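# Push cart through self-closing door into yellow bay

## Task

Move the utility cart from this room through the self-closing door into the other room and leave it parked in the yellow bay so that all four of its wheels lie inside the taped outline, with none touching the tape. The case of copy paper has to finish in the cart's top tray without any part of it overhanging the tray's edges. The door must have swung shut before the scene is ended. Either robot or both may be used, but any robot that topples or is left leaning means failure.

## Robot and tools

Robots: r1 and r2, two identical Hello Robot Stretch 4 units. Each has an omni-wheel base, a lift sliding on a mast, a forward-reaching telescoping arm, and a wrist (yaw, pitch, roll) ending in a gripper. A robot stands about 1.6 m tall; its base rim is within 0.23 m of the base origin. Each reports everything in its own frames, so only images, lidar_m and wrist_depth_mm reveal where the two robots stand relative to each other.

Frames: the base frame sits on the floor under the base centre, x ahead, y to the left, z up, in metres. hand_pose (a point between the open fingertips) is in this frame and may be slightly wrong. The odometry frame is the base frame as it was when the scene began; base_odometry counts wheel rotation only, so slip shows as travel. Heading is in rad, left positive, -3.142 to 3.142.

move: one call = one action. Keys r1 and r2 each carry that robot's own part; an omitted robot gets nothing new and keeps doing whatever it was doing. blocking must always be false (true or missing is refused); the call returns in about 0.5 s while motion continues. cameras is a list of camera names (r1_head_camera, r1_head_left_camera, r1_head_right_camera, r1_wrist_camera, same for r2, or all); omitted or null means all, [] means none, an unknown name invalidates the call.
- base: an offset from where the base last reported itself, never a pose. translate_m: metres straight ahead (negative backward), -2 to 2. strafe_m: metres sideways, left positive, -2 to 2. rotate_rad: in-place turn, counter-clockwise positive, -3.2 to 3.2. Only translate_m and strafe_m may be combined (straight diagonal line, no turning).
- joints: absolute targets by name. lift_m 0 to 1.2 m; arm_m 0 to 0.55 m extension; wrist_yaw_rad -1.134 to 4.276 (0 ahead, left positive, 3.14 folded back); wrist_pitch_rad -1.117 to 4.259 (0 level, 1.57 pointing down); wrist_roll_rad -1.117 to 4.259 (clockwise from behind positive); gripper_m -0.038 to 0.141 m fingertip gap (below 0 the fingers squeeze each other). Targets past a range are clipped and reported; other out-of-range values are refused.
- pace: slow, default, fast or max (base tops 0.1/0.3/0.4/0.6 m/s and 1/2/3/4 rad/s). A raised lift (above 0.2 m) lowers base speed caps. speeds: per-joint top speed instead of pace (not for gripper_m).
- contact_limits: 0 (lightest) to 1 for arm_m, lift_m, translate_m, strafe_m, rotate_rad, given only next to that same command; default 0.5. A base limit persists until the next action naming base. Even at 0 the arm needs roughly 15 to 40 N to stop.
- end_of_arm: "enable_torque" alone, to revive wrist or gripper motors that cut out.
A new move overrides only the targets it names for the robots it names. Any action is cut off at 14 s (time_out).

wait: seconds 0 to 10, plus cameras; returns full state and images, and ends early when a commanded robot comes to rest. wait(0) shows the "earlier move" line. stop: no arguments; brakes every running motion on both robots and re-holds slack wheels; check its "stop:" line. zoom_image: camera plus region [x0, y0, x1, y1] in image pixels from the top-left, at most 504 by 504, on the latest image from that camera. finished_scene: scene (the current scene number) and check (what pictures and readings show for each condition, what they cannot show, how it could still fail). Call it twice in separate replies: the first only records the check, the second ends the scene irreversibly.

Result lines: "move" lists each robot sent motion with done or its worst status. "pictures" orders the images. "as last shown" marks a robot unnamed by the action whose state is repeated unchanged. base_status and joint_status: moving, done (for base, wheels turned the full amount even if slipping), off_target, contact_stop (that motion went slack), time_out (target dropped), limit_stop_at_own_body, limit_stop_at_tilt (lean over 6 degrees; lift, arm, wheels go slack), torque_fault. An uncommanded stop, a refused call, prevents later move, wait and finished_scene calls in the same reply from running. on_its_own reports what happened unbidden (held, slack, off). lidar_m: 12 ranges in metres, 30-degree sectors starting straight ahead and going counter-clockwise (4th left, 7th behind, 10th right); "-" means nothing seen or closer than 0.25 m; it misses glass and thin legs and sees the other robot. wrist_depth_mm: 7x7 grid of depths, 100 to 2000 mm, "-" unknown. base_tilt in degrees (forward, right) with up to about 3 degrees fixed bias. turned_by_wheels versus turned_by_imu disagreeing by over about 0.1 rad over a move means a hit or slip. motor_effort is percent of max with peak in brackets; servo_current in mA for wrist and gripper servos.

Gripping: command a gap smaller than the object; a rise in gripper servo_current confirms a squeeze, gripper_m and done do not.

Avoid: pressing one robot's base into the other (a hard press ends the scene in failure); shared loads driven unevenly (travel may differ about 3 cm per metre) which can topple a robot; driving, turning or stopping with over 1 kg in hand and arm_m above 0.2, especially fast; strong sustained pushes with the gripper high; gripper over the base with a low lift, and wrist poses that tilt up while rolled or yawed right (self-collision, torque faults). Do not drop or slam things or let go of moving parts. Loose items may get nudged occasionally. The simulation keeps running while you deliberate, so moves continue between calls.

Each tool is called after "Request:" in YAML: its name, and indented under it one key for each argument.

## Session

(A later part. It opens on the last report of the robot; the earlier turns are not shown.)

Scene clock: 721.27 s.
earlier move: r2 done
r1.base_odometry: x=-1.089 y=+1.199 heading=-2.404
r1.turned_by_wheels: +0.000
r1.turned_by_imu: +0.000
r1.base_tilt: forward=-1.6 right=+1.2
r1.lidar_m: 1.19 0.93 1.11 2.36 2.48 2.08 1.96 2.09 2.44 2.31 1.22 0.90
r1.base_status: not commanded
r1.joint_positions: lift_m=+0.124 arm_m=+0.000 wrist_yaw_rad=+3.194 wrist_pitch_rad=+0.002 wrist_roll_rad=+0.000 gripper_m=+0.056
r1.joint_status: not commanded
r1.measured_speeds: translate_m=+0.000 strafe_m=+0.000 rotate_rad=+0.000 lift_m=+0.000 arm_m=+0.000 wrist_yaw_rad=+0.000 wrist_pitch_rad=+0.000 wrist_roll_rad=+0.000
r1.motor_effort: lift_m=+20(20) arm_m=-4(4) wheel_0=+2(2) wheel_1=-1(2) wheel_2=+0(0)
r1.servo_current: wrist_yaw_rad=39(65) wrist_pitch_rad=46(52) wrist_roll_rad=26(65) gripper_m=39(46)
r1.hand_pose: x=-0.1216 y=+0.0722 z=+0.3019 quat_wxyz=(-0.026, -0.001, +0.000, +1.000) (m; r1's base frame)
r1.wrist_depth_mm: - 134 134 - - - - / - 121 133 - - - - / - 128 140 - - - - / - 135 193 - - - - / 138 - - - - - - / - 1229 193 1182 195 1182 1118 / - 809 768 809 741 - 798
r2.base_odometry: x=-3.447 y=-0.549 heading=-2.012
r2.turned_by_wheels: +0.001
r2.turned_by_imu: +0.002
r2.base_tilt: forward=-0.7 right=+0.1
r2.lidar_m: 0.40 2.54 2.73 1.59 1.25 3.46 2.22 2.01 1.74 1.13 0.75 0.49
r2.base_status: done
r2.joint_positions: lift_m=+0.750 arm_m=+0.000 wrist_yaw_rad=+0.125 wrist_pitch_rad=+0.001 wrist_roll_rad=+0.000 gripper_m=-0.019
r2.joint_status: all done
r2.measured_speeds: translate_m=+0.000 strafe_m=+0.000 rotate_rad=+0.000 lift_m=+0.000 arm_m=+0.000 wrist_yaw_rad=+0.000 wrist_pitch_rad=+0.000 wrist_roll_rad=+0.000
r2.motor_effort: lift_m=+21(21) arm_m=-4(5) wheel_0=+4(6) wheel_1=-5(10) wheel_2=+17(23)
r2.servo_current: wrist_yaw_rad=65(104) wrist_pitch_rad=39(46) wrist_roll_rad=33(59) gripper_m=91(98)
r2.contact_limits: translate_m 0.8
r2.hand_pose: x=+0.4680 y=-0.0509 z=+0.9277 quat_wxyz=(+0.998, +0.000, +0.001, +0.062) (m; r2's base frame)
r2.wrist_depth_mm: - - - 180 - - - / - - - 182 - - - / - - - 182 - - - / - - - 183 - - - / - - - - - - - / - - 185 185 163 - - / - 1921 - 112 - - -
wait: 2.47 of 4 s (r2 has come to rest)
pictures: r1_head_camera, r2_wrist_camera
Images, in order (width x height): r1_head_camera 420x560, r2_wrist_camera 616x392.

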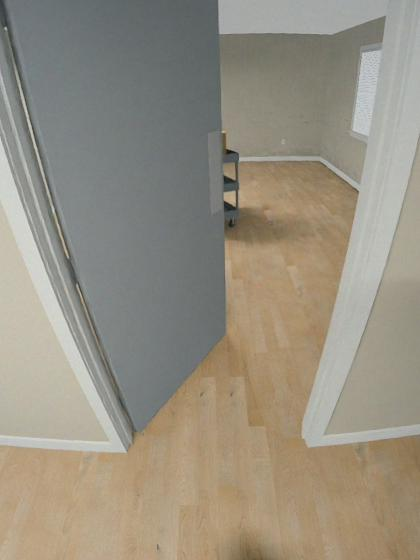

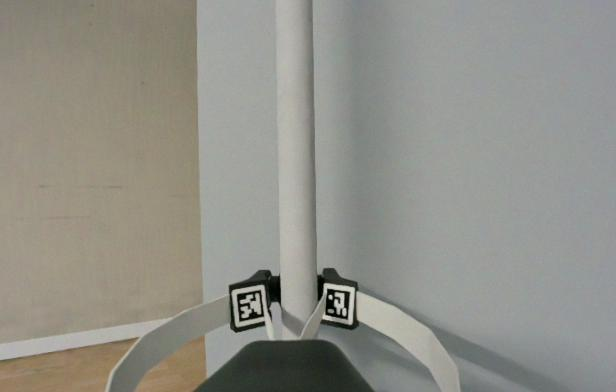

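Request:
move:
  blocking: false
  r2: {"base": {"translate_m": -0.1535, "strafe_m": -0.086}, "joints": {"wrist_yaw_rad": 0.288}, "speeds": {"wrist_yaw_rad": 0.09}, "pace": "slow", "contact_limits": {"translate_m": 0.8}}
  cameras: []

Request:
wait:
  seconds: 4
  cameras: []

Request:
move:
  blocking: false
  r2: {"base": {"translate_m": -0.136, "strafe_m": -0.112}, "joints": {"wrist_yaw_rad": 0.462}, "speeds": {"wrist_yaw_rad": 0.09}, "pace": "slow", "contact_limits": {"translate_m": 0.8}}
  cameras: []

Request:
wait:
  seconds: 4
  cameras: ["r2_wrist_camera", "r1_head_camera", "r2_head_camera"]

Scene clock: 734.53 s.
move: r2 moving
r1.base_odometry: x=-1.089 y=+1.199 heading=-2.404
r1.turned_by_wheels: +0.000
r1.turned_by_imu: +0.000
r1.base_tilt: forward=-1.6 right=+1.3
r1.lidar_m: 1.21 0.90 1.14 2.37 2.42 2.10 1.97 2.05 2.40 2.31 1.22 0.90
r1.base_status: not commanded
r1.joint_positions: lift_m=+0.124 arm_m=+0.000 wrist_yaw_rad=+3.194 wrist_pitch_rad=+0.002 wrist_roll_rad=+0.000 gripper_m=+0.056
r1.joint_status: not commanded
r1.measured_speeds: translate_m=+0.000 strafe_m=+0.000 rotate_rad=+0.000 lift_m=+0.000 arm_m=+0.000 wrist_yaw_rad=+0.000 wrist_pitch_rad=+0.000 wrist_roll_rad=+0.000
r1.motor_effort: lift_m=+20(20) arm_m=-4(4) wheel_0=+2(2) wheel_1=-1(1) wheel_2=+0(0)
r1.servo_current: wrist_yaw_rad=46(59) wrist_pitch_rad=46(52) wrist_roll_rad=65(65) gripper_m=46(46)
r1.hand_pose: x=-0.1216 y=+0.0722 z=+0.3019 quat_wxyz=(-0.026, -0.001, +0.000, +1.000) (m; r1's base frame)
r1.wrist_depth_mm: - 134 133 - - - - / - 121 133 - - - - / - 128 141 - - - - / - 135 193 - - - - / 137 - - - - - - / - 1205 194 1205 195 1160 1138 / - 798 759 798 741 - 798
r2.base_odometry: x=-3.449 y=-0.535 heading=-2.011
r2.turned_by_wheels: +0.001
r2.turned_by_imu: +0.002
r2.base_tilt: forward=-0.6 right=+0.1
r2.lidar_m: 0.40 2.56 2.75 1.56 1.30 3.44 2.20 1.96 1.75 1.12 0.78 0.48
r2.base_status: translate_m moving; strafe_m moving
r2.joint_positions: lift_m=+0.750 arm_m=+0.000 wrist_yaw_rad=+0.160 wrist_pitch_rad=+0.001 wrist_roll_rad=+0.000 gripper_m=-0.019
r2.joint_status: wrist_yaw_rad moving
r2.measured_speeds: translate_m=-0.047 strafe_m=-0.027 rotate_rad=+0.000 lift_m=+0.000 arm_m=+0.000 wrist_yaw_rad=+0.090 wrist_pitch_rad=+0.000 wrist_roll_rad=+0.000
r2.motor_effort: lift_m=+21(21) arm_m=-4(4) wheel_0=+5(5) wheel_1=-9(9) wheel_2=+21(22)
r2.servo_current: wrist_yaw_rad=98(98) wrist_pitch_rad=39(46) wrist_roll_rad=39(52) gripper_m=91(91)
r2.contact_limits: translate_m 0.8
r2.hand_pose: x=+0.4696 y=-0.0403 z=+0.9277 quat_wxyz=(+0.997, +0.000, +0.001, +0.080) (m; r2's base frame)
r2.wrist_depth_mm: - - - 180 - - - / - - - 181 - - - / - - - 182 - - - / - - - - - - - / - - - - - - - / - - 187 185 176 - - / - 1921 - 112 - - -
pictures: none
No camera images: "cameras" was empty.

Scene clock: 736.93 s.
earlier move: r2 done
r1.base_odometry: x=-1.089 y=+1.199 heading=-2.404
r1.turned_by_wheels: +0.000
r1.turned_by_imu: +0.000
r1.base_tilt: forward=-1.6 right=+1.3
r1.lidar_m: 1.30 0.91 1.11 2.37 2.46 2.10 1.96 2.06 2.38 2.31 1.19 0.91
r1.base_status: not commanded
r1.joint_positions: lift_m=+0.124 arm_m=+0.000 wrist_yaw_rad=+3.194 wrist_pitch_rad=+0.002 wrist_roll_rad=+0.000 gripper_m=+0.056
r1.joint_status: not commanded
r1.measured_speeds: translate_m=+0.000 strafe_m=+0.000 rotate_rad=+0.000 lift_m=+0.000 arm_m=+0.000 wrist_yaw_rad=+0.000 wrist_pitch_rad=+0.000 wrist_roll_rad=+0.000
r1.motor_effort: lift_m=+19(20) arm_m=-4(4) wheel_0=+2(3) wheel_1=-1(1) wheel_2=+0(0)
r1.servo_current: wrist_yaw_rad=52(72) wrist_pitch_rad=46(52) wrist_roll_rad=46(65) gripper_m=39(46)
r1.hand_pose: x=-0.1216 y=+0.0722 z=+0.3019 quat_wxyz=(-0.026, -0.001, +0.000, +1.000) (m; r1's base frame)
r1.wrist_depth_mm: - 133 133 - - - - / - 121 133 - - - - / - 129 141 - - - - / - 135 194 - - - - / 137 - - - - - - / - 1229 193 1205 196 1160 1118 / - 809 759 809 741 - 809
r2.base_odometry: x=-3.460 y=-0.374 heading=-2.011
r2.turned_by_wheels: +0.000
r2.turned_by_imu: +0.001
r2.base_tilt: forward=-0.7 right=+0.1
r2.lidar_m: 0.38 2.62 2.89 1.43 1.30 3.14 2.02 1.83 1.82 1.14 1.01 0.52
r2.base_status: done
r2.joint_positions: lift_m=+0.750 arm_m=+0.000 wrist_yaw_rad=+0.299 wrist_pitch_rad=+0.001 wrist_roll_rad=+0.000 gripper_m=-0.019
r2.joint_status: all done
r2.measured_speeds: translate_m=+0.000 strafe_m=+0.000 rotate_rad=+0.000 lift_m=+0.000 arm_m=+0.000 wrist_yaw_rad=+0.000 wrist_pitch_rad=+0.000 wrist_roll_rad=+0.000
r2.motor_effort: lift_m=+21(21) arm_m=-4(4) wheel_0=+4(6) wheel_1=-5(10) wheel_2=+16(22)
r2.servo_current: wrist_yaw_rad=59(98) wrist_pitch_rad=39(46) wrist_roll_rad=46(59) gripper_m=85(98)
r2.contact_limits: translate_m 0.8
r2.hand_pose: x=+0.4723 y=+0.0013 z=+0.9277 quat_wxyz=(+0.989, +0.000, +0.001, +0.149) (m; r2's base frame)
r2.wrist_depth_mm: - - - 180 - - - / - - - 182 - - - / - - - 182 - - - / - - - 182 - - - / - - - - - - - / - - 185 185 173 - - / - 1983 - 112 - - -
wait: 2.40 of 4 s (r2 has come to rest)
pictures: none
No camera images: "cameras" was empty.

Scene clock: 737.43 s.
move: r2 moving
r1.base_odometry: x=-1.089 y=+1.199 heading=-2.404
r1.turned_by_wheels: +0.000
r1.turned_by_imu: +0.000
r1.base_tilt: forward=-1.6 right=+1.3
r1.lidar_m: 1.31 0.93 1.13 2.35 2.43 2.05 1.96 2.04 2.38 2.33 1.20 0.90
r1.base_status: not commanded
r1.joint_positions: lift_m=+0.124 arm_m=+0.000 wrist_yaw_rad=+3.194 wrist_pitch_rad=+0.002 wrist_roll_rad=+0.000 gripper_m=+0.056
r1.joint_status: not commanded
r1.measured_speeds: translate_m=+0.000 strafe_m=+0.000 rotate_rad=+0.000 lift_m=+0.000 arm_m=+0.000 wrist_yaw_rad=+0.000 wrist_pitch_rad=+0.000 wrist_roll_rad=+0.000
r1.motor_effort: lift_m=+19(20) arm_m=-4(4) wheel_0=+1(3) wheel_1=-1(1) wheel_2=+0(0)
r1.servo_current: wrist_yaw_rad=46(65) wrist_pitch_rad=39(46) wrist_roll_rad=46(52) gripper_m=33(46)
r1.hand_pose: x=-0.1216 y=+0.0722 z=+0.3019 quat_wxyz=(-0.026, -0.001, +0.000, +1.000) (m; r1's base frame)
r1.wrist_depth_mm: - 134 134 - - - - / - 121 133 - - - - / - 128 141 - - - - / - 134 193 - - - - / 137 - - - - - - / - 1229 193 1182 196 1160 1138 / - 809 768 798 741 - 798
r2.base_odometry: x=-3.463 y=-0.361 heading=-2.010
r2.turned_by_wheels: +0.002
r2.turned_by_imu: +0.002
r2.base_tilt: forward=-0.7 right=+0.0
r2.lidar_m: 0.40 2.59 2.93 1.42 1.27 3.17 2.02 1.81 1.85 1.15 1.00 0.55
r2.base_status: translate_m moving; strafe_m moving
r2.joint_positions: lift_m=+0.750 arm_m=+0.000 wrist_yaw_rad=+0.333 wrist_pitch_rad=+0.001 wrist_roll_rad=+0.000 gripper_m=-0.019
r2.joint_status: wrist_yaw_rad moving
r2.measured_speeds: translate_m=-0.040 strafe_m=-0.033 rotate_rad=-0.001 lift_m=+0.000 arm_m=+0.000 wrist_yaw_rad=+0.085 wrist_pitch_rad=+0.000 wrist_roll_rad=+0.000
r2.motor_effort: lift_m=+21(21) arm_m=-4(5) wheel_0=+8(11) wheel_1=-8(10) wheel_2=+18(20)
r2.servo_current: wrist_yaw_rad=33(104) wrist_pitch_rad=39(46) wrist_roll_rad=46(52) gripper_m=91(91)
r2.contact_limits: translate_m 0.8
r2.hand_pose: x=+0.4721 y=+0.0118 z=+0.9277 quat_wxyz=(+0.986, +0.000, +0.001, +0.166) (m; r2's base frame)
r2.wrist_depth_mm: - - - 180 - - - / - - - 181 - - - / - - - 182 - - - / - - - - - - - / - - - - - - - / - - 185 186 177 - - / - - - 112 - - -
pictures: none
No camera images: "cameras" was empty.

Scene clock: 739.90 s.
earlier move: r2 done
r1.base_odometry: x=-1.089 y=+1.199 heading=-2.404
r1.turned_by_wheels: +0.000
r1.turned_by_imu: +0.000
r1.base_tilt: forward=-1.6 right=+1.3
r1.lidar_m: 1.44 0.93 1.12 2.38 2.47 2.08 1.93 2.06 2.43 2.32 1.20 0.90
r1.base_status: not commanded
r1.joint_positions: lift_m=+0.124 arm_m=+0.000 wrist_yaw_rad=+3.194 wrist_pitch_rad=+0.002 wrist_roll_rad=+0.000 gripper_m=+0.056
r1.joint_status: not commanded
r1.measured_speeds: translate_m=+0.000 strafe_m=+0.000 rotate_rad=+0.000 lift_m=+0.000 arm_m=+0.000 wrist_yaw_rad=+0.000 wrist_pitch_rad=+0.000 wrist_roll_rad=+0.000
r1.motor_effort: lift_m=+19(20) arm_m=-4(4) wheel_0=+2(3) wheel_1=-1(1) wheel_2=+0(0)
r1.servo_current: wrist_yaw_rad=39(65) wrist_pitch_rad=33(52) wrist_roll_rad=39(72) gripper_m=39(52)
r1.hand_pose: x=-0.1216 y=+0.0722 z=+0.3019 quat_wxyz=(-0.026, -0.001, +0.000, +1.000) (m; r1's base frame)
r1.wrist_depth_mm: - 134 134 - - - - / - 121 134 - - - - / - 128 141 - - - - / - 135 193 - - - - / 137 - - - - - - / - 1229 194 1229 196 1138 1118 / - 809 768 798 750 - 798
r2.base_odometry: x=-3.503 y=-0.204 heading=-2.009
r2.turned_by_wheels: +0.000
r2.turned_by_imu: +0.002
r2.base_tilt: forward=-0.7 right=+0.1
r2.lidar_m: 0.38 0.45 3.08 1.39 1.40 2.86 1.83 1.65 1.66 1.15 1.02 0.58
r2.base_status: done
r2.joint_positions: lift_m=+0.750 arm_m=+0.000 wrist_yaw_rad=+0.471 wrist_pitch_rad=+0.001 wrist_roll_rad=+0.000 gripper_m=-0.019
r2.joint_status: all done
r2.measured_speeds: translate_m=+0.000 strafe_m=+0.000 rotate_rad=+0.000 lift_m=+0.000 arm_m=+0.000 wrist_yaw_rad=+0.000 wrist_pitch_rad=+0.000 wrist_roll_rad=+0.000
r2.motor_effort: lift_m=+21(21) arm_m=-4(5) wheel_0=+12(16) wheel_1=-3(10) wheel_2=+14(20)
r2.servo_current: wrist_yaw_rad=65(104) wrist_pitch_rad=39(46) wrist_roll_rad=46(59) gripper_m=91(98)
r2.contact_limits: translate_m 0.8
r2.hand_pose: x=+0.4676 y=+0.0530 z=+0.9277 quat_wxyz=(+0.972, +0.000, +0.000, +0.233) (m; r2's base frame)
r2.wrist_depth_mm: - - - 180 - - - / - - - 181 - - - / - - - 182 - - - / - - - 183 - - - / - - - - - - - / - - 186 184 173 - - / - 1921 - 112 - - -
wait: 2.47 of 4 s (r2 has come to rest)
pictures: r1_head_camera, r2_head_camera, r2_wrist_camera
Images, in order (width x height): r1_head_camera 420x560, r2_head_camera 420x560, r2_wrist_camera 616x392.

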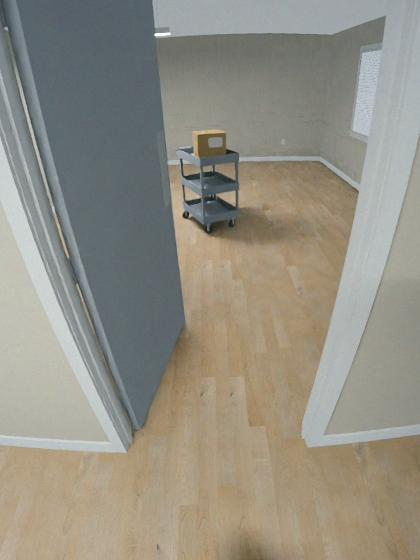

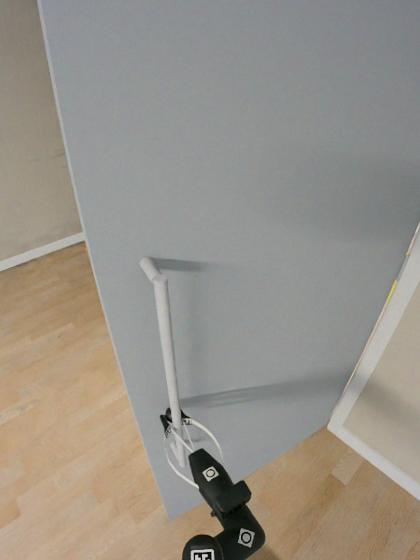

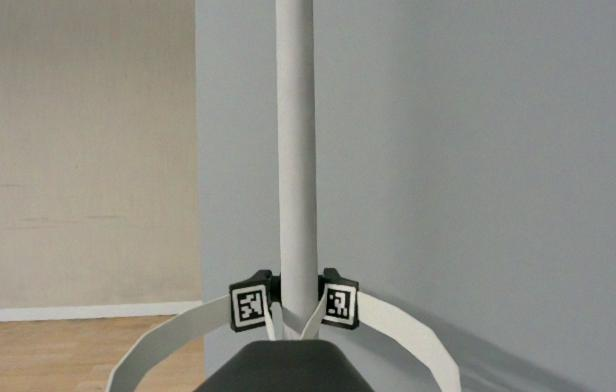

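Request:
move:
  blocking: false
  r2: {"base": {"translate_m": -0.1145, "strafe_m": -0.1335}, "joints": {"wrist_yaw_rad": 0.636}, "speeds": {"wrist_yaw_rad": 0.09}, "pace": "slow", "contact_limits": {"translate_m": 0.8}}
  cameras: []

Request:
wait:
  seconds: 4
  cameras: []

Request:
move:
  blocking: false
  r2: {"base": {"translate_m": -0.0736, "strafe_m": -0.12}, "joints": {"wrist_yaw_rad": 0.776}, "speeds": {"wrist_yaw_rad": 0.09}, "pace": "slow", "contact_limits": {"translate_m": 0.8}}
  cameras: []

Request:
wait:
  seconds: 4
  cameras: ["r2_wrist_camera", "r1_head_camera", "r2_head_camera"]

Scene clock: 748.40 s.
move: r2 moving
r1.base_odometry: x=-1.089 y=+1.199 heading=-2.404
r1.turned_by_wheels: +0.000
r1.turned_by_imu: +0.000
r1.base_tilt: forward=-1.5 right=+1.3
r1.lidar_m: 1.43 0.91 1.14 2.36 2.47 2.06 1.96 2.04 2.43 2.30 1.20 0.90
r1.base_status: not commanded
r1.joint_positions: lift_m=+0.124 arm_m=+0.000 wrist_yaw_rad=+3.194 wrist_pitch_rad=+0.002 wrist_roll_rad=+0.000 gripper_m=+0.056
r1.joint_status: not commanded
r1.measured_speeds: translate_m=+0.000 strafe_m=+0.000 rotate_rad=+0.000 lift_m=+0.000 arm_m=+0.000 wrist_yaw_rad=+0.000 wrist_pitch_rad=+0.000 wrist_roll_rad=+0.000
r1.motor_effort: lift_m=+19(20) arm_m=-4(4) wheel_0=+2(3) wheel_1=-1(1) wheel_2=+0(0)
r1.servo_current: wrist_yaw_rad=20(65) wrist_pitch_rad=33(46) wrist_roll_rad=39(72) gripper_m=46(46)
r1.hand_pose: x=-0.1216 y=+0.0722 z=+0.3019 quat_wxyz=(-0.026, -0.001, +0.000, +1.000) (m; r1's base frame)
r1.wrist_depth_mm: - 133 133 - - - - / - 121 133 - - - - / - 128 140 - - - - / - 135 193 - - - - / 137 - - - - - - / - 1229 193 1205 196 1160 1138 / - 809 759 798 750 - 809
r2.base_odometry: x=-3.508 y=-0.192 heading=-2.008
r2.turned_by_wheels: +0.001
r2.turned_by_imu: +0.002
r2.base_tilt: forward=-0.6 right=+0.1
r2.lidar_m: 0.39 0.44 3.08 1.39 1.42 2.86 1.82 1.63 1.65 1.17 1.03 0.60
r2.base_status: translate_m moving; strafe_m moving
r2.joint_positions: lift_m=+0.750 arm_m=+0.000 wrist_yaw_rad=+0.506 wrist_pitch_rad=+0.001 wrist_roll_rad=+0.000 gripper_m=-0.019
r2.joint_status: wrist_yaw_rad moving
r2.measured_speeds: translate_m=-0.032 strafe_m=-0.038 rotate_rad=+0.002 lift_m=+0.000 arm_m=+0.000 wrist_yaw_rad=+0.087 wrist_pitch_rad=+0.000 wrist_roll_rad=+0.000
r2.motor_effort: lift_m=+21(21) arm_m=-4(5) wheel_0=+11(13) wheel_1=-9(10) wheel_2=+16(17)
r2.servo_current: wrist_yaw_rad=33(98) wrist_pitch_rad=39(39) wrist_roll_rad=39(59) gripper_m=85(91)
r2.contact_limits: translate_m 0.8
r2.hand_pose: x=+0.4656 y=+0.0633 z=+0.9277 quat_wxyz=(+0.968, +0.000, +0.000, +0.250) (m; r2's base frame)
r2.wrist_depth_mm: - - - 179 - - - / - - - 181 - - - / - - - 182 - - - / - - - 182 - - - / - - - - - - - / - - 185 186 - - - / - 1983 - 112 - - -
pictures: none
No camera images: "cameras" was empty.

Scene clock: 750.93 s.
earlier move: r2 done
r1.base_odometry: x=-1.089 y=+1.199 heading=-2.404
r1.turned_by_wheels: +0.000
r1.turned_by_imu: +0.000
r1.base_tilt: forward=-1.6 right=+1.3
r1.lidar_m: 1.80 0.92 1.14 2.38 2.46 2.09 1.97 2.07 2.45 2.31 1.18 0.91
r1.base_status: not commanded
r1.joint_positions: lift_m=+0.124 arm_m=+0.000 wrist_yaw_rad=+3.194 wrist_pitch_rad=+0.002 wrist_roll_rad=+0.000 gripper_m=+0.056
r1.joint_status: not commanded
r1.measured_speeds: translate_m=+0.000 strafe_m=+0.000 rotate_rad=+0.000 lift_m=+0.000 arm_m=+0.000 wrist_yaw_rad=+0.000 wrist_pitch_rad=+0.000 wrist_roll_rad=+0.000
r1.motor_effort: lift_m=+20(20) arm_m=-4(4) wheel_0=+2(3) wheel_1=-1(2) wheel_2=+0(0)
r1.servo_current: wrist_yaw_rad=65(85) wrist_pitch_rad=46(52) wrist_roll_rad=33(78) gripper_m=46(46)
r1.hand_pose: x=-0.1216 y=+0.0722 z=+0.3019 quat_wxyz=(-0.026, -0.001, +0.000, +1.000) (m; r1's base frame)
r1.wrist_depth_mm: - 134 133 - - - - / - 121 134 - - - - / - 129 141 - - - - / - 135 193 - - - - / 138 - - - - - - / - 1229 193 1205 196 1138 1138 / - 809 759 798 750 - 798
r2.base_odometry: x=-3.575 y=-0.044 heading=-2.008
r2.turned_by_wheels: +0.000
r2.turned_by_imu: +0.002
r2.base_tilt: forward=-0.7 right=+0.0
r2.lidar_m: 0.39 0.41 3.23 1.47 1.63 2.58 1.66 1.48 1.49 1.09 0.99 0.71
r2.base_status: done
r2.joint_positions: lift_m=+0.750 arm_m=+0.000 wrist_yaw_rad=+0.643 wrist_pitch_rad=+0.001 wrist_roll_rad=+0.000 gripper_m=-0.019
r2.joint_status: all done
r2.measured_speeds: translate_m=+0.000 strafe_m=+0.000 rotate_rad=+0.000 lift_m=+0.000 arm_m=+0.000 wrist_yaw_rad=+0.000 wrist_pitch_rad=+0.000 wrist_roll_rad=+0.000
r2.motor_effort: lift_m=+21(21) arm_m=-4(5) wheel_0=+11(14) wheel_1=-3(11) wheel_2=+13(19)
r2.servo_current: wrist_yaw_rad=65(98) wrist_pitch_rad=39(46) wrist_roll_rad=52(59) gripper_m=91(98)
r2.contact_limits: translate_m 0.8
r2.hand_pose: x=+0.4541 y=+0.1031 z=+0.9277 quat_wxyz=(+0.949, +0.000, +0.000, +0.316) (m; r2's base frame)
r2.wrist_depth_mm: - - - 180 - - - / - - - 182 - - - / - - - 181 - - - / - - - 182 - - - / - - - - - - - / - - 186 185 174 - - / - 1921 - 112 - - -
wait: 2.53 of 4 s (r2 has come to rest)
pictures: none
No camera images: "cameras" was empty.

Scene clock: 751.43 s.
move: r2 moving
r1.base_odometry: x=-1.089 y=+1.199 heading=-2.404
r1.turned_by_wheels: +0.000
r1.turned_by_imu: +0.000
r1.base_tilt: forward=-1.6 right=+1.3
r1.lidar_m: 1.82 0.94 1.12 2.36 2.47 2.06 1.97 2.07 2.41 2.31 1.18 0.89
r1.base_status: not commanded
r1.joint_positions: lift_m=+0.124 arm_m=+0.000 wrist_yaw_rad=+3.194 wrist_pitch_rad=+0.002 wrist_roll_rad=+0.000 gripper_m=+0.056
r1.joint_status: not commanded
r1.measured_speeds: translate_m=+0.000 strafe_m=+0.000 rotate_rad=+0.000 lift_m=+0.000 arm_m=+0.000 wrist_yaw_rad=+0.000 wrist_pitch_rad=+0.000 wrist_roll_rad=+0.000
r1.motor_effort: lift_m=+19(20) arm_m=-4(4) wheel_0=+2(2) wheel_1=-1(1) wheel_2=+0(0)
r1.servo_current: wrist_yaw_rad=33(59) wrist_pitch_rad=39(46) wrist_roll_rad=46(59) gripper_m=39(39)
r1.hand_pose: x=-0.1216 y=+0.0722 z=+0.3019 quat_wxyz=(-0.026, -0.001, +0.000, +1.000) (m; r1's base frame)
r1.wrist_depth_mm: - 133 133 - - - - / - 121 133 - - - - / - 128 141 - - - - / - 135 193 - - - - / 137 - - - - - - / - 1229 193 1205 195 1160 1118 / - 820 759 798 750 - 798
r2.base_odometry: x=-3.582 y=-0.033 heading=-2.007
r2.turned_by_wheels: +0.001
r2.turned_by_imu: +0.001
r2.base_tilt: forward=-0.7 right=+0.0
r2.lidar_m: 0.40 0.39 3.26 1.49 1.65 2.56 1.60 1.47 1.49 1.12 1.00 0.71
r2.base_status: translate_m moving; strafe_m moving
r2.joint_positions: lift_m=+0.750 arm_m=+0.000 wrist_yaw_rad=+0.678 wrist_pitch_rad=+0.001 wrist_roll_rad=+0.000 gripper_m=-0.019
r2.joint_status: wrist_yaw_rad moving
r2.measured_speeds: translate_m=-0.025 strafe_m=-0.042 rotate_rad=+0.001 lift_m=+0.000 arm_m=+0.000 wrist_yaw_rad=+0.086 wrist_pitch_rad=+0.000 wrist_roll_rad=+0.000
r2.motor_effort: lift_m=+21(21) arm_m=-4(4) wheel_0=+7(13) wheel_1=-10(10) wheel_2=+16(17)
r2.servo_current: wrist_yaw_rad=13(65) wrist_pitch_rad=39(46) wrist_roll_rad=39(52) gripper_m=91(91)
r2.contact_limits: translate_m 0.8
r2.hand_pose: x=+0.4504 y=+0.1128 z=+0.9277 quat_wxyz=(+0.943, +0.000, +0.000, +0.333) (m; r2's base frame)
r2.wrist_depth_mm: - - - 180 - - - / - - - 180 - - - / - - - 181 - - - / - - - 182 - - - / - - - - - - - / - - 186 187 177 - - / - - - 112 - - -
pictures: none
No camera images: "cameras" was empty.

Scene clock: 753.63 s.
earlier move: r2 done
r1.base_odometry: x=-1.089 y=+1.199 heading=-2.404
r1.turned_by_wheels: +0.000
r1.turned_by_imu: +0.000
r1.base_tilt: forward=-1.6 right=+1.2
r1.lidar_m: 3.25 0.92 1.13 2.35 2.47 2.08 1.98 2.06 2.41 2.33 1.21 0.91
r1.base_status: not commanded
r1.joint_positions: lift_m=+0.124 arm_m=+0.000 wrist_yaw_rad=+3.194 wrist_pitch_rad=+0.002 wrist_roll_rad=+0.000 gripper_m=+0.056
r1.joint_status: not commanded
r1.measured_speeds: translate_m=+0.000 strafe_m=+0.000 rotate_rad=+0.000 lift_m=+0.000 arm_m=+0.000 wrist_yaw_rad=+0.000 wrist_pitch_rad=+0.000 wrist_roll_rad=+0.000
r1.motor_effort: lift_m=+19(20) arm_m=-4(4) wheel_0=+2(3) wheel_1=-1(1) wheel_2=+0(0)
r1.servo_current: wrist_yaw_rad=39(65) wrist_pitch_rad=46(52) wrist_roll_rad=46(65) gripper_m=39(46)
r1.hand_pose: x=-0.1216 y=+0.0722 z=+0.3019 quat_wxyz=(-0.026, -0.001, +0.000, +1.000) (m; r1's base frame)
r1.wrist_depth_mm: - 134 133 - - - - / - 121 134 - - - - / - 128 141 - - - - / - 135 193 - - - - / 137 - - - - - - / - 1229 193 1205 195 1205 1138 / - 820 759 798 741 - 798
r2.base_odometry: x=-3.653 y=+0.073 heading=-2.006
r2.turned_by_wheels: +0.000
r2.turned_by_imu: +0.001
r2.base_tilt: forward=-0.7 right=+0.1
r2.lidar_m: 0.42 0.39 3.36 1.58 1.83 2.31 1.49 1.33 1.35 1.06 0.95 0.85
r2.base_status: done
r2.joint_positions: lift_m=+0.750 arm_m=+0.000 wrist_yaw_rad=+0.782 wrist_pitch_rad=+0.001 wrist_roll_rad=+0.000 gripper_m=-0.019
r2.joint_status: all done
r2.measured_speeds: translate_m=+0.000 strafe_m=+0.000 rotate_rad=+0.000 lift_m=+0.000 arm_m=+0.000 wrist_yaw_rad=+0.000 wrist_pitch_rad=+0.000 wrist_roll_rad=+0.000
r2.motor_effort: lift_m=+21(21) arm_m=-4(5) wheel_0=+10(15) wheel_1=-4(12) wheel_2=+10(17)
r2.servo_current: wrist_yaw_rad=59(111) wrist_pitch_rad=39(46) wrist_roll_rad=52(59) gripper_m=91(98)
r2.contact_limits: translate_m 0.8
r2.hand_pose: x=+0.4371 y=+0.1413 z=+0.9277 quat_wxyz=(+0.924, +0.000, +0.000, +0.381) (m; r2's base frame)
r2.wrist_depth_mm: - - - 180 - - - / - - - 181 - - - / - - - 182 - - - / - - - 182 - - - / - - - - - - - / - - 186 185 175 - - / - 1863 - 112 - - -
wait: 2.20 of 4 s (r2 has come to rest)
pictures: r1_head_camera, r2_head_camera, r2_wrist_camera
Images, in order (width x height): r1_head_camera 420x560, r2_head_camera 420x560, r2_wrist_camera 616x392.

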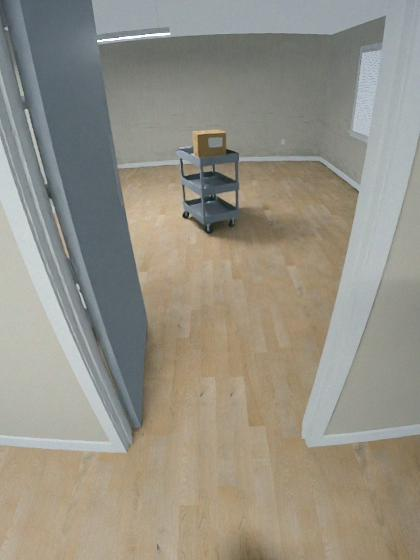

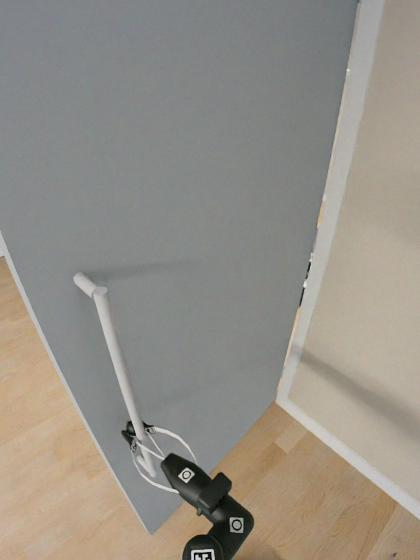

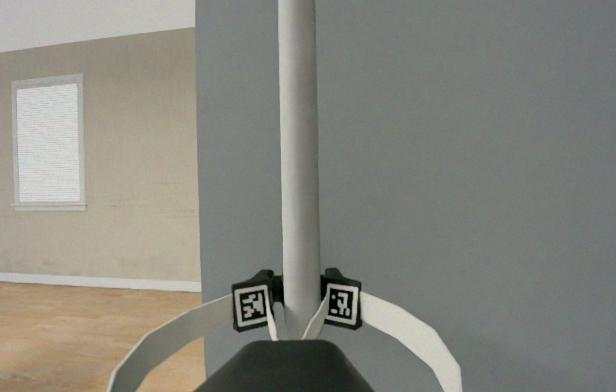

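Request:
zoom_image:
  camera: "r1_head_camera"
  region: [150, 110, 270, 250]

Scaled by 3.600 from the camera's 420x560 image, which has a finer 600x800 frame.

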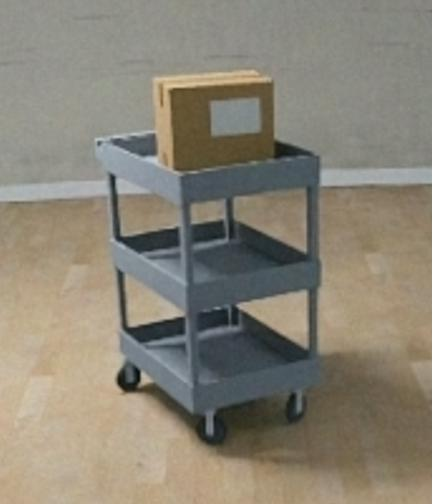

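Request:
move:
  blocking: false
  r1: {"base": {"translate_m": 1.9, "strafe_m": -0.07}, "contact_limits": {"translate_m": 0.3}}
  cameras: []

Request:
wait:
  seconds: 10
  cameras: ["r1_head_camera", "r2_wrist_camera"]

Scene clock: 837.83 s.
move: r1 moving
r1.base_odometry: x=-1.113 y=+1.179 heading=-2.404
r1.turned_by_wheels: +0.000
r1.turned_by_imu: +0.000
r1.base_tilt: forward=-1.6 right=+1.2
r1.lidar_m: 3.23 0.89 1.08 2.36 2.45 2.14 1.98 2.07 2.41 2.31 1.16 0.87
r1.base_status: translate_m moving; strafe_m moving
r1.joint_positions: lift_m=+0.124 arm_m=+0.000 wrist_yaw_rad=+3.194 wrist_pitch_rad=+0.002 wrist_roll_rad=+0.000 gripper_m=+0.056
r1.joint_status: not commanded
r1.measured_speeds: translate_m=+0.122 strafe_m=-0.004 rotate_rad=-0.004 lift_m=+0.000 arm_m=+0.000 wrist_yaw_rad=+0.000 wrist_pitch_rad=+0.000 wrist_roll_rad=+0.000
r1.motor_effort: lift_m=+19(20) arm_m=-4(4) wheel_0=+6(9) wheel_1=+4(6) wheel_2=-8(9)
r1.servo_current: wrist_yaw_rad=46(59) wrist_pitch_rad=33(52) wrist_roll_rad=52(59) gripper_m=46(52)
r1.contact_limits: translate_m 0.3
r1.hand_pose: x=-0.1216 y=+0.0722 z=+0.3019 quat_wxyz=(-0.026, -0.001, +0.000, +1.000) (m; r1's base frame)
r1.wrist_depth_mm: - 133 134 - - - - / - 120 133 - - - - / - 128 140 - - - - / - 135 193 - - - - / 137 - - - - - - / - 1229 193 1205 196 1160 1138 / - 820 759 798 741 - 798
r2.base_odometry: x=-3.653 y=+0.073 heading=-2.006
r2.turned_by_wheels: +0.000
r2.turned_by_imu: +0.000
r2.base_tilt: forward=-0.7 right=+0.0
r2.lidar_m: 0.42 0.39 3.37 1.57 1.83 2.34 1.50 1.35 1.36 1.05 0.95 0.84
r2.base_status: not commanded
r2.joint_positions: lift_m=+0.750 arm_m=+0.000 wrist_yaw_rad=+0.782 wrist_pitch_rad=+0.001 wrist_roll_rad=+0.000 gripper_m=-0.019
r2.joint_status: not commanded
r2.measured_speeds: translate_m=+0.000 strafe_m=+0.000 rotate_rad=+0.000 lift_m=+0.000 arm_m=+0.000 wrist_yaw_rad=+0.000 wrist_pitch_rad=+0.000 wrist_roll_rad=+0.000
r2.motor_effort: lift_m=+21(21) arm_m=-4(4) wheel_0=+10(11) wheel_1=-4(4) wheel_2=+11(11)
r2.servo_current: wrist_yaw_rad=59(59) wrist_pitch_rad=33(46) wrist_roll_rad=52(59) gripper_m=85(91)
r2.contact_limits: translate_m 0.8
r2.hand_pose: x=+0.4371 y=+0.1413 z=+0.9277 quat_wxyz=(+0.924, +0.000, +0.000, +0.381) (m; r2's base frame)
r2.wrist_depth_mm: - - - 181 - - - / - - - 180 - - - / - - - 182 - - - / - - - 183 - - - / - - - - - - - / - - 185 185 175 - - / - 1863 - 112 - - -
pictures: none
No camera images: "cameras" was empty.

Scene clock: 845.17 s.
earlier move: r1 done
r1.base_odometry: x=-2.542 y=-0.027 heading=-2.404
r1.turned_by_wheels: +0.000
r1.turned_by_imu: +0.000
r1.base_tilt: forward=-1.6 right=+1.3
r1.lidar_m: 1.37 1.72 2.63 0.63 0.63 0.80 4.01 0.97 1.30 2.16 2.27 3.04
r1.base_status: done
r1.joint_positions: lift_m=+0.124 arm_m=+0.000 wrist_yaw_rad=+3.194 wrist_pitch_rad=+0.002 wrist_roll_rad=+0.000 gripper_m=+0.056
r1.joint_status: not commanded
r1.measured_speeds: translate_m=+0.000 strafe_m=+0.000 rotate_rad=+0.000 lift_m=+0.000 arm_m=+0.000 wrist_yaw_rad=+0.000 wrist_pitch_rad=+0.000 wrist_roll_rad=+0.000
r1.motor_effort: lift_m=+20(20) arm_m=-4(4) wheel_0=+2(9) wheel_1=+0(8) wheel_2=+0(10)
r1.servo_current: wrist_yaw_rad=52(72) wrist_pitch_rad=39(52) wrist_roll_rad=65(72) gripper_m=39(52)
r1.contact_limits: translate_m 0.3
r1.hand_pose: x=-0.1216 y=+0.0722 z=+0.3019 quat_wxyz=(-0.026, -0.001, +0.000, +1.000) (m; r1's base frame)
r1.wrist_depth_mm: - 134 134 - - - - / - 121 134 - - - - / - 129 141 - - - - / - 135 197 - - - - / 137 1042 - - - - - / - 1025 195 1205 195 1160 - / - 820 759 809 788 - 750
r2.base_odometry: x=-3.653 y=+0.073 heading=-2.006
r2.turned_by_wheels: +0.000
r2.turned_by_imu: +0.001
r2.base_tilt: forward=-0.7 right=+0.1
r2.lidar_m: 0.39 0.38 1.03 1.56 1.83 2.34 1.51 1.34 1.33 1.06 0.95 0.86
r2.base_status: not commanded
r2.joint_positions: lift_m=+0.750 arm_m=+0.000 wrist_yaw_rad=+0.782 wrist_pitch_rad=+0.001 wrist_roll_rad=+0.000 gripper_m=-0.019
r2.joint_status: not commanded
r2.measured_speeds: translate_m=+0.000 strafe_m=+0.000 rotate_rad=+0.000 lift_m=+0.000 arm_m=+0.000 wrist_yaw_rad=+0.000 wrist_pitch_rad=+0.000 wrist_roll_rad=+0.000
r2.motor_effort: lift_m=+21(21) arm_m=-4(5) wheel_0=+10(11) wheel_1=-4(5) wheel_2=+10(11)
r2.servo_current: wrist_yaw_rad=46(65) wrist_pitch_rad=39(46) wrist_roll_rad=46(65) gripper_m=91(98)
r2.contact_limits: translate_m 0.8
r2.hand_pose: x=+0.4371 y=+0.1413 z=+0.9277 quat_wxyz=(+0.924, +0.000, +0.000, +0.381) (m; r2's base frame)
r2.wrist_depth_mm: - - - 181 - - - / - - - 181 - - - / - - - 181 - - - / - - - 182 - - - / - - - - - - - / - - 185 185 175 - - / - 1863 - 112 - - -
wait: 7.33 of 10 s (r1 has come to rest)
pictures: r1_head_camera, r2_wrist_camera
Images, in order (width x height): r1_head_camera 420x560, r2_wrist_camera 616x392.

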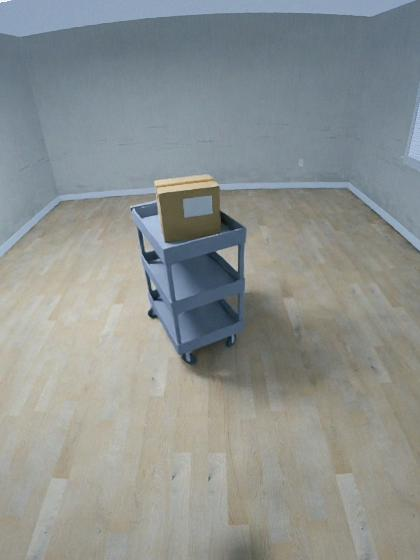

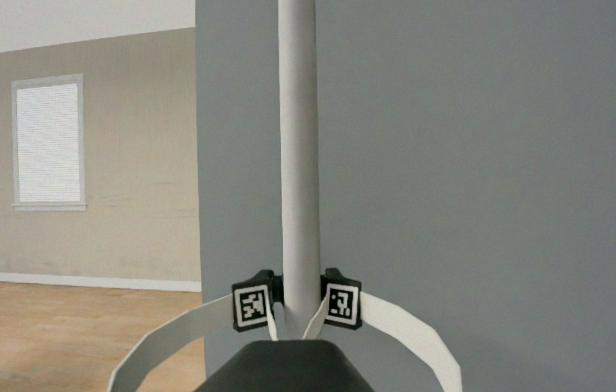

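Request:
zoom_image:
  camera: "r1_head_camera"
  region: [110, 160, 270, 380]

Scaled by 2.291 from the camera's 420x560 image, which has a finer 600x800 frame.

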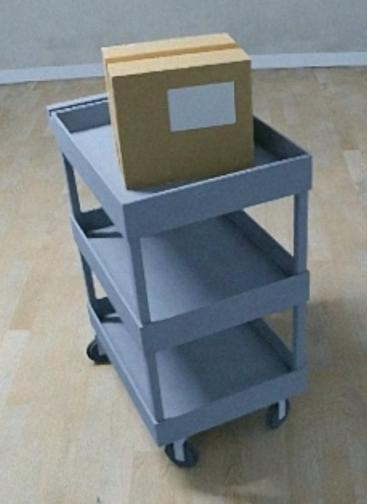

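Request:
move:
  blocking: false
  r1: {"base": {"translate_m": 0.7, "strafe_m": 0.1}, "joints": {"lift_m": 1.12}, "contact_limits": {"translate_m": 0.3}}
  cameras: []

Request:
wait:
  seconds: 6
  cameras: []

Request:
wait:
  seconds: 4
  cameras: []

Request:
move:
  blocking: false
  r1: {"joints": {"wrist_yaw_rad": 0.0, "wrist_pitch_rad": 1.57, "wrist_roll_rad": 1.0, "gripper_m": 0.09}}
  cameras: []

Request:
wait:
  seconds: 5
  cameras: ["r1_head_camera", "r1_wrist_camera"]

Scene clock: 889.60 s.
move: r1 moving
r1.base_odometry: x=-2.562 y=-0.052 heading=-2.404
r1.turned_by_wheels: +0.000
r1.turned_by_imu: +0.000
r1.base_tilt: forward=-1.6 right=+1.3
r1.lidar_m: 1.35 1.66 2.65 0.62 0.63 0.81 4.06 0.99 1.37 2.20 2.27 3.05
r1.base_status: translate_m moving; strafe_m moving
r1.joint_positions: lift_m=+0.162 arm_m=+0.000 wrist_yaw_rad=+3.194 wrist_pitch_rad=+0.002 wrist_roll_rad=+0.000 gripper_m=+0.056
r1.joint_status: lift_m moving
r1.measured_speeds: translate_m=+0.121 strafe_m=+0.017 rotate_rad=+0.000 lift_m=+0.146 arm_m=+0.000 wrist_yaw_rad=+0.000 wrist_pitch_rad=+0.000 wrist_roll_rad=+0.000
r1.motor_effort: lift_m=+26(27) arm_m=-4(4) wheel_0=+7(7) wheel_1=+6(8) wheel_2=-9(9)
r1.servo_current: wrist_yaw_rad=33(65) wrist_pitch_rad=39(46) wrist_roll_rad=39(59) gripper_m=46(46)
r1.contact_limits: translate_m 0.3
r1.hand_pose: x=-0.1216 y=+0.0722 z=+0.3395 quat_wxyz=(-0.026, -0.001, +0.000, +1.000) (m; r1's base frame)
r1.wrist_depth_mm: - 133 133 - - - - / - 119 133 - - - - / - 127 138 - - - - / - 134 190 - - - - / 137 1078 - - - - - / - - 196 1308 196 1397 - / - 831 831 878 866 - -
r2.base_odometry: x=-3.653 y=+0.073 heading=-2.006
r2.turned_by_wheels: +0.000
r2.turned_by_imu: +0.000
r2.base_tilt: forward=-0.7 right=+0.0
r2.lidar_m: 0.39 0.40 1.01 1.57 1.84 2.33 1.48 1.34 1.36 1.08 0.94 0.86
r2.base_status: not commanded
r2.joint_positions: lift_m=+0.750 arm_m=+0.000 wrist_yaw_rad=+0.782 wrist_pitch_rad=+0.001 wrist_roll_rad=+0.000 gripper_m=-0.019
r2.joint_status: not commanded
r2.measured_speeds: translate_m=+0.000 strafe_m=+0.000 rotate_rad=+0.000 lift_m=+0.000 arm_m=+0.000 wrist_yaw_rad=+0.000 wrist_pitch_rad=+0.000 wrist_roll_rad=+0.000
r2.motor_effort: lift_m=+21(21) arm_m=-5(5) wheel_0=+10(10) wheel_1=-4(4) wheel_2=+10(11)
r2.servo_current: wrist_yaw_rad=46(59) wrist_pitch_rad=39(46) wrist_roll_rad=52(52) gripper_m=91(91)
r2.contact_limits: translate_m 0.8
r2.hand_pose: x=+0.4371 y=+0.1413 z=+0.9277 quat_wxyz=(+0.924, +0.000, +0.000, +0.381) (m; r2's base frame)
r2.wrist_depth_mm: - - - 180 - - - / - - - 181 - - - / - - - 181 - - - / - - - 182 - - - / - - - - - - - / - - 186 185 175 - - / - 1921 - 112 - - -
pictures: none
No camera images: "cameras" was empty.

Scene clock: 893.70 s.
earlier move: r1 done
r1.base_odometry: x=-2.993 y=-0.572 heading=-2.404
r1.turned_by_wheels: +0.000
r1.turned_by_imu: +0.001
r1.base_tilt: forward=-1.6 right=+1.3
r1.lidar_m: 0.67 0.68 2.55 2.44 1.01 0.89 1.70 1.65 2.28 2.28 2.34 3.14
r1.base_status: done
r1.joint_positions: lift_m=+1.120 arm_m=+0.000 wrist_yaw_rad=+3.194 wrist_pitch_rad=+0.002 wrist_roll_rad=+0.000 gripper_m=+0.056
r1.joint_status: all done
r1.measured_speeds: translate_m=+0.000 strafe_m=+0.000 rotate_rad=+0.000 lift_m=+0.000 arm_m=+0.000 wrist_yaw_rad=+0.000 wrist_pitch_rad=+0.000 wrist_roll_rad=+0.000
r1.motor_effort: lift_m=+24(29) arm_m=-4(4) wheel_0=+1(8) wheel_1=+2(9) wheel_2=+1(10)
r1.servo_current: wrist_yaw_rad=46(72) wrist_pitch_rad=39(52) wrist_roll_rad=46(65) gripper_m=39(46)
r1.contact_limits: translate_m 0.3
r1.hand_pose: x=-0.1216 y=+0.0722 z=+1.2972 quat_wxyz=(-0.026, -0.001, +0.000, +1.000) (m; r1's base frame)
r1.wrist_depth_mm: - 135 - - - - - / - 134 135 - - - - / - 131 158 - - - - / - 135 213 - - - - / 137 - - - - 946 854 / - - 195 - 195 946 - / - - 1808 - - - -
r2.base_odometry: x=-3.653 y=+0.073 heading=-2.006
r2.turned_by_wheels: +0.000
r2.turned_by_imu: +0.001
r2.base_tilt: forward=-0.7 right=+0.0
r2.lidar_m: 0.39 0.39 1.02 1.04 1.82 2.31 1.48 1.34 1.35 1.08 0.96 0.86
r2.base_status: not commanded
r2.joint_positions: lift_m=+0.750 arm_m=+0.000 wrist_yaw_rad=+0.782 wrist_pitch_rad=+0.001 wrist_roll_rad=+0.000 gripper_m=-0.019
r2.joint_status: not commanded
r2.measured_speeds: translate_m=+0.000 strafe_m=+0.000 rotate_rad=+0.000 lift_m=+0.000 arm_m=+0.000 wrist_yaw_rad=+0.000 wrist_pitch_rad=+0.000 wrist_roll_rad=+0.000
r2.motor_effort: lift_m=+21(21) arm_m=-4(5) wheel_0=+10(11) wheel_1=-4(5) wheel_2=+11(11)
r2.servo_current: wrist_yaw_rad=39(65) wrist_pitch_rad=39(46) wrist_roll_rad=39(65) gripper_m=91(98)
r2.contact_limits: translate_m 0.8
r2.hand_pose: x=+0.4371 y=+0.1413 z=+0.9277 quat_wxyz=(+0.924, +0.000, +0.000, +0.381) (m; r2's base frame)
r2.wrist_depth_mm: 946 1025 - 181 - - - / - - - 181 - - - / - - - 181 - - - / - - - 182 - - - / - - - - - - - / - - 185 185 175 - - / - 1921 - 112 - - -
wait: 4.10 of 6 s (r1 has come to rest)
pictures: none
No camera images: "cameras" was empty.

Scene clock: 897.70 s.
r1.base_odometry: x=-2.993 y=-0.572 heading=-2.404
r1.turned_by_wheels: +0.000
r1.turned_by_imu: +0.000
r1.base_tilt: forward=-1.6 right=+1.3
r1.lidar_m: 0.66 0.66 2.58 2.42 1.01 0.93 1.71 1.64 2.26 2.27 2.36 3.12
r1.base_status: done
r1.joint_positions: lift_m=+1.120 arm_m=+0.000 wrist_yaw_rad=+3.194 wrist_pitch_rad=+0.002 wrist_roll_rad=+0.000 gripper_m=+0.056
r1.joint_status: all done
r1.measured_speeds: translate_m=+0.000 strafe_m=+0.000 rotate_rad=+0.000 lift_m=+0.000 arm_m=+0.000 wrist_yaw_rad=+0.000 wrist_pitch_rad=+0.000 wrist_roll_rad=+0.000
r1.motor_effort: lift_m=+24(29) arm_m=-4(4) wheel_0=+2(8) wheel_1=+2(9) wheel_2=+1(10)
r1.servo_current: wrist_yaw_rad=52(72) wrist_pitch_rad=46(52) wrist_roll_rad=52(65) gripper_m=39(46)
r1.contact_limits: translate_m 0.3
r1.hand_pose: x=-0.1216 y=+0.0722 z=+1.2972 quat_wxyz=(-0.026, -0.001, +0.000, +1.000) (m; r1's base frame)
r1.wrist_depth_mm: - 134 - - - - - / - 134 135 - - - - / - 131 157 - - - - / - 135 214 - - - - / 137 - - - - 946 854 / - - 195 - 195 946 - / - - 1808 - - - -
r2.base_odometry: x=-3.653 y=+0.073 heading=-2.006
r2.turned_by_wheels: +0.000
r2.turned_by_imu: +0.001
r2.base_tilt: forward=-0.7 right=+0.1
r2.lidar_m: 0.39 0.38 1.02 1.11 1.83 2.33 1.51 1.35 1.38 1.07 0.95 0.84
r2.base_status: not commanded
r2.joint_positions: lift_m=+0.750 arm_m=+0.000 wrist_yaw_rad=+0.782 wrist_pitch_rad=+0.001 wrist_roll_rad=+0.000 gripper_m=-0.019
r2.joint_status: not commanded
r2.measured_speeds: translate_m=+0.000 strafe_m=+0.000 rotate_rad=+0.000 lift_m=+0.000 arm_m=+0.000 wrist_yaw_rad=+0.000 wrist_pitch_rad=+0.000 wrist_roll_rad=+0.000
r2.motor_effort: lift_m=+21(21) arm_m=-4(5) wheel_0=+10(11) wheel_1=-4(5) wheel_2=+10(11)
r2.servo_current: wrist_yaw_rad=72(65) wrist_pitch_rad=39(46) wrist_roll_rad=46(65) gripper_m=85(98)
r2.contact_limits: translate_m 0.8
r2.hand_pose: x=+0.4371 y=+0.1413 z=+0.9277 quat_wxyz=(+0.924, +0.000, +0.000, +0.381) (m; r2's base frame)
r2.wrist_depth_mm: 946 1025 - 180 - - - / - - - 181 - - - / - - - 182 - - - / - - - 182 - - - / - - - - - - - / - - 185 185 175 - - / - 1863 - 112 - - -
wait: 4.00 s; at rest by 0.27 s
pictures: none
No camera images: "cameras" was empty.

Scene clock: 898.20 s.
move: r1 moving
r1.base_odometry: x=-2.993 y=-0.572 heading=-2.404
r1.turned_by_wheels: +0.000
r1.turned_by_imu: +0.000
r1.base_tilt: forward=-1.6 right=+1.2
r1.lidar_m: 0.66 0.69 2.55 2.42 1.04 0.91 1.66 1.64 2.28 2.28 2.34 3.11
r1.base_status: not commanded
r1.joint_positions: lift_m=+1.120 arm_m=+0.000 wrist_yaw_rad=+2.607 wrist_pitch_rad=+0.583 wrist_roll_rad=+0.582 gripper_m=+0.074
r1.joint_status: wrist_yaw_rad moving; wrist_pitch_rad moving; wrist_roll_rad moving; gripper_m moving
r1.measured_speeds: translate_m=+0.000 strafe_m=+0.000 rotate_rad=+0.000 lift_m=+0.000 arm_m=+0.000 wrist_yaw_rad=-1.819 wrist_pitch_rad=+1.818 wrist_roll_rad=+1.820
r1.motor_effort: lift_m=+24(24) arm_m=-4(4) wheel_0=+1(2) wheel_1=+1(2) wheel_2=+1(1)
r1.servo_current: wrist_yaw_rad=98(117) wrist_pitch_rad=46(98) wrist_roll_rad=104(130) gripper_m=65(78)
r1.contact_limits: translate_m 0.3
r1.hand_pose: x=+0.0082 y=+0.1979 z=+1.1391 quat_wxyz=(+0.322, -0.193, +0.338, +0.863) (m; r1's base frame)
r1.wrist_depth_mm: - - 991 - - - - / - - 1042 - - - - / - - - - - - 1863 / - - - - - 1661 1618 / - - - - 1756 1464 1430 / - - 194 1756 196 1397 1255 / - - 1756 162 1366 1255 1160
r2.base_odometry: x=-3.653 y=+0.073 heading=-2.006
r2.turned_by_wheels: +0.000
r2.turned_by_imu: +0.000
r2.base_tilt: forward=-0.6 right=+0.0
r2.lidar_m: 0.40 0.39 1.01 1.08 1.83 2.34 1.52 1.34 1.36 1.07 0.95 0.85
r2.base_status: not commanded
r2.joint_positions: lift_m=+0.750 arm_m=+0.000 wrist_yaw_rad=+0.782 wrist_pitch_rad=+0.001 wrist_roll_rad=+0.000 gripper_m=-0.019
r2.joint_status: not commanded
r2.measured_speeds: translate_m=+0.000 strafe_m=+0.000 rotate_rad=+0.000 lift_m=+0.000 arm_m=+0.000 wrist_yaw_rad=+0.000 wrist_pitch_rad=+0.000 wrist_roll_rad=+0.000
r2.motor_effort: lift_m=+21(21) arm_m=-4(4) wheel_0=+10(10) wheel_1=-4(5) wheel_2=+10(11)
r2.servo_current: wrist_yaw_rad=59(59) wrist_pitch_rad=33(46) wrist_roll_rad=46(59) gripper_m=91(91)
r2.contact_limits: translate_m 0.8
r2.hand_pose: x=+0.4371 y=+0.1413 z=+0.9277 quat_wxyz=(+0.924, +0.000, +0.000, +0.381) (m; r2's base frame)
r2.wrist_depth_mm: 946 - - 180 - - - / - - - 180 - - - / - - - 182 - - - / - - - 182 - - - / - - - - - - - / - - 186 185 175 - - / - 1921 - 112 - - -
pictures: none
No camera images: "cameras" was empty.

Scene clock: 900.07 s.
earlier move: r1 done
r1.base_odometry: x=-2.993 y=-0.572 heading=-2.404
r1.turned_by_wheels: +0.000
r1.turned_by_imu: +0.000
r1.base_tilt: forward=-1.6 right=+1.3
r1.lidar_m: 0.68 0.69 2.56 2.43 1.03 0.91 1.70 1.66 2.25 2.26 2.33 3.15
r1.base_status: not commanded
r1.joint_positions: lift_m=+1.120 arm_m=+0.000 wrist_yaw_rad=+0.003 wrist_pitch_rad=+1.568 wrist_roll_rad=+0.998 gripper_m=+0.090
r1.joint_status: all done
r1.measured_speeds: translate_m=+0.000 strafe_m=+0.000 rotate_rad=+0.000 lift_m=+0.000 arm_m=+0.000 wrist_yaw_rad=+0.000 wrist_pitch_rad=+0.000 wrist_roll_rad=+0.000
r1.motor_effort: lift_m=+24(24) arm_m=-4(4) wheel_0=+2(2) wheel_1=+2(2) wheel_2=+1(2)
r1.servo_current: wrist_yaw_rad=46(117) wrist_pitch_rad=39(98) wrist_roll_rad=65(130) gripper_m=39(78)
r1.contact_limits: translate_m 0.3
r1.hand_pose: x=+0.1719 y=-0.0874 z=+1.0094 quat_wxyz=(+0.622, +0.338, +0.620, -0.337) (m; r1's base frame)
r1.wrist_depth_mm: 904 1229 1229 1255 1255 1255 1255 / - 1255 1229 1229 1229 1255 1255 / 1098 1229 1255 1229 1229 1229 1255 / 1078 1229 1255 1255 1229 1229 1255 / 1229 1255 1255 1025 1025 1255 1255 / 1229 1255 212 1025 196 1255 1255 / 1255 1255 1255 1025 1255 1255 -
r2.base_odometry: x=-3.653 y=+0.073 heading=-2.006
r2.turned_by_wheels: +0.000
r2.turned_by_imu: +0.000
r2.base_tilt: forward=-0.7 right=+0.0
r2.lidar_m: 0.41 0.38 1.03 1.08 1.80 2.30 1.47 1.35 1.36 1.05 0.94 0.85
r2.base_status: not commanded
r2.joint_positions: lift_m=+0.750 arm_m=+0.000 wrist_yaw_rad=+0.782 wrist_pitch_rad=+0.001 wrist_roll_rad=+0.000 gripper_m=-0.019
r2.joint_status: not commanded
r2.measured_speeds: translate_m=+0.000 strafe_m=+0.000 rotate_rad=+0.000 lift_m=+0.000 arm_m=+0.000 wrist_yaw_rad=+0.000 wrist_pitch_rad=+0.000 wrist_roll_rad=+0.000
r2.motor_effort: lift_m=+21(21) arm_m=-4(5) wheel_0=+10(11) wheel_1=-4(5) wheel_2=+11(11)
r2.servo_current: wrist_yaw_rad=46(72) wrist_pitch_rad=39(46) wrist_roll_rad=39(59) gripper_m=91(98)
r2.contact_limits: translate_m 0.8
r2.hand_pose: x=+0.4371 y=+0.1413 z=+0.9277 quat_wxyz=(+0.924, +0.000, +0.000, +0.381) (m; r2's base frame)
r2.wrist_depth_mm: 960 1042 - 180 - - - / - - - 181 - - - / - - - 182 - - - / - - - 182 - - - / - - - - - - - / - - 186 185 175 - - / - 1921 - 112 - - -
wait: 1.87 of 5 s (r1 has come to rest)
pictures: r1_head_camera, r1_wrist_camera
Images, in order (width x height): r1_head_camera 420x560, r1_wrist_camera 616x392.

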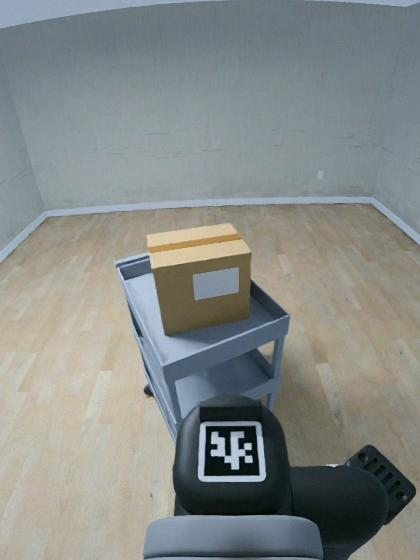

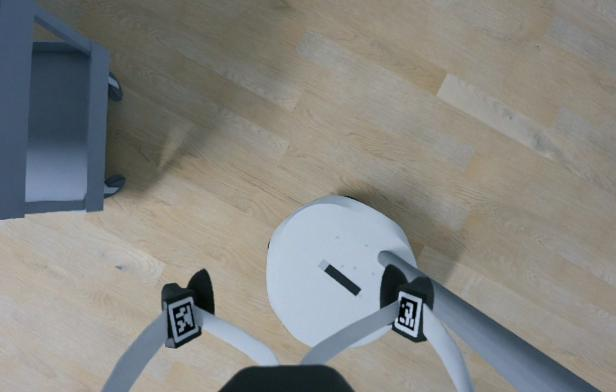

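Request:
zoom_image:
  camera: "r1_wrist_camera"
  region: [0, 0, 160, 240]

Scaled by 2.100.

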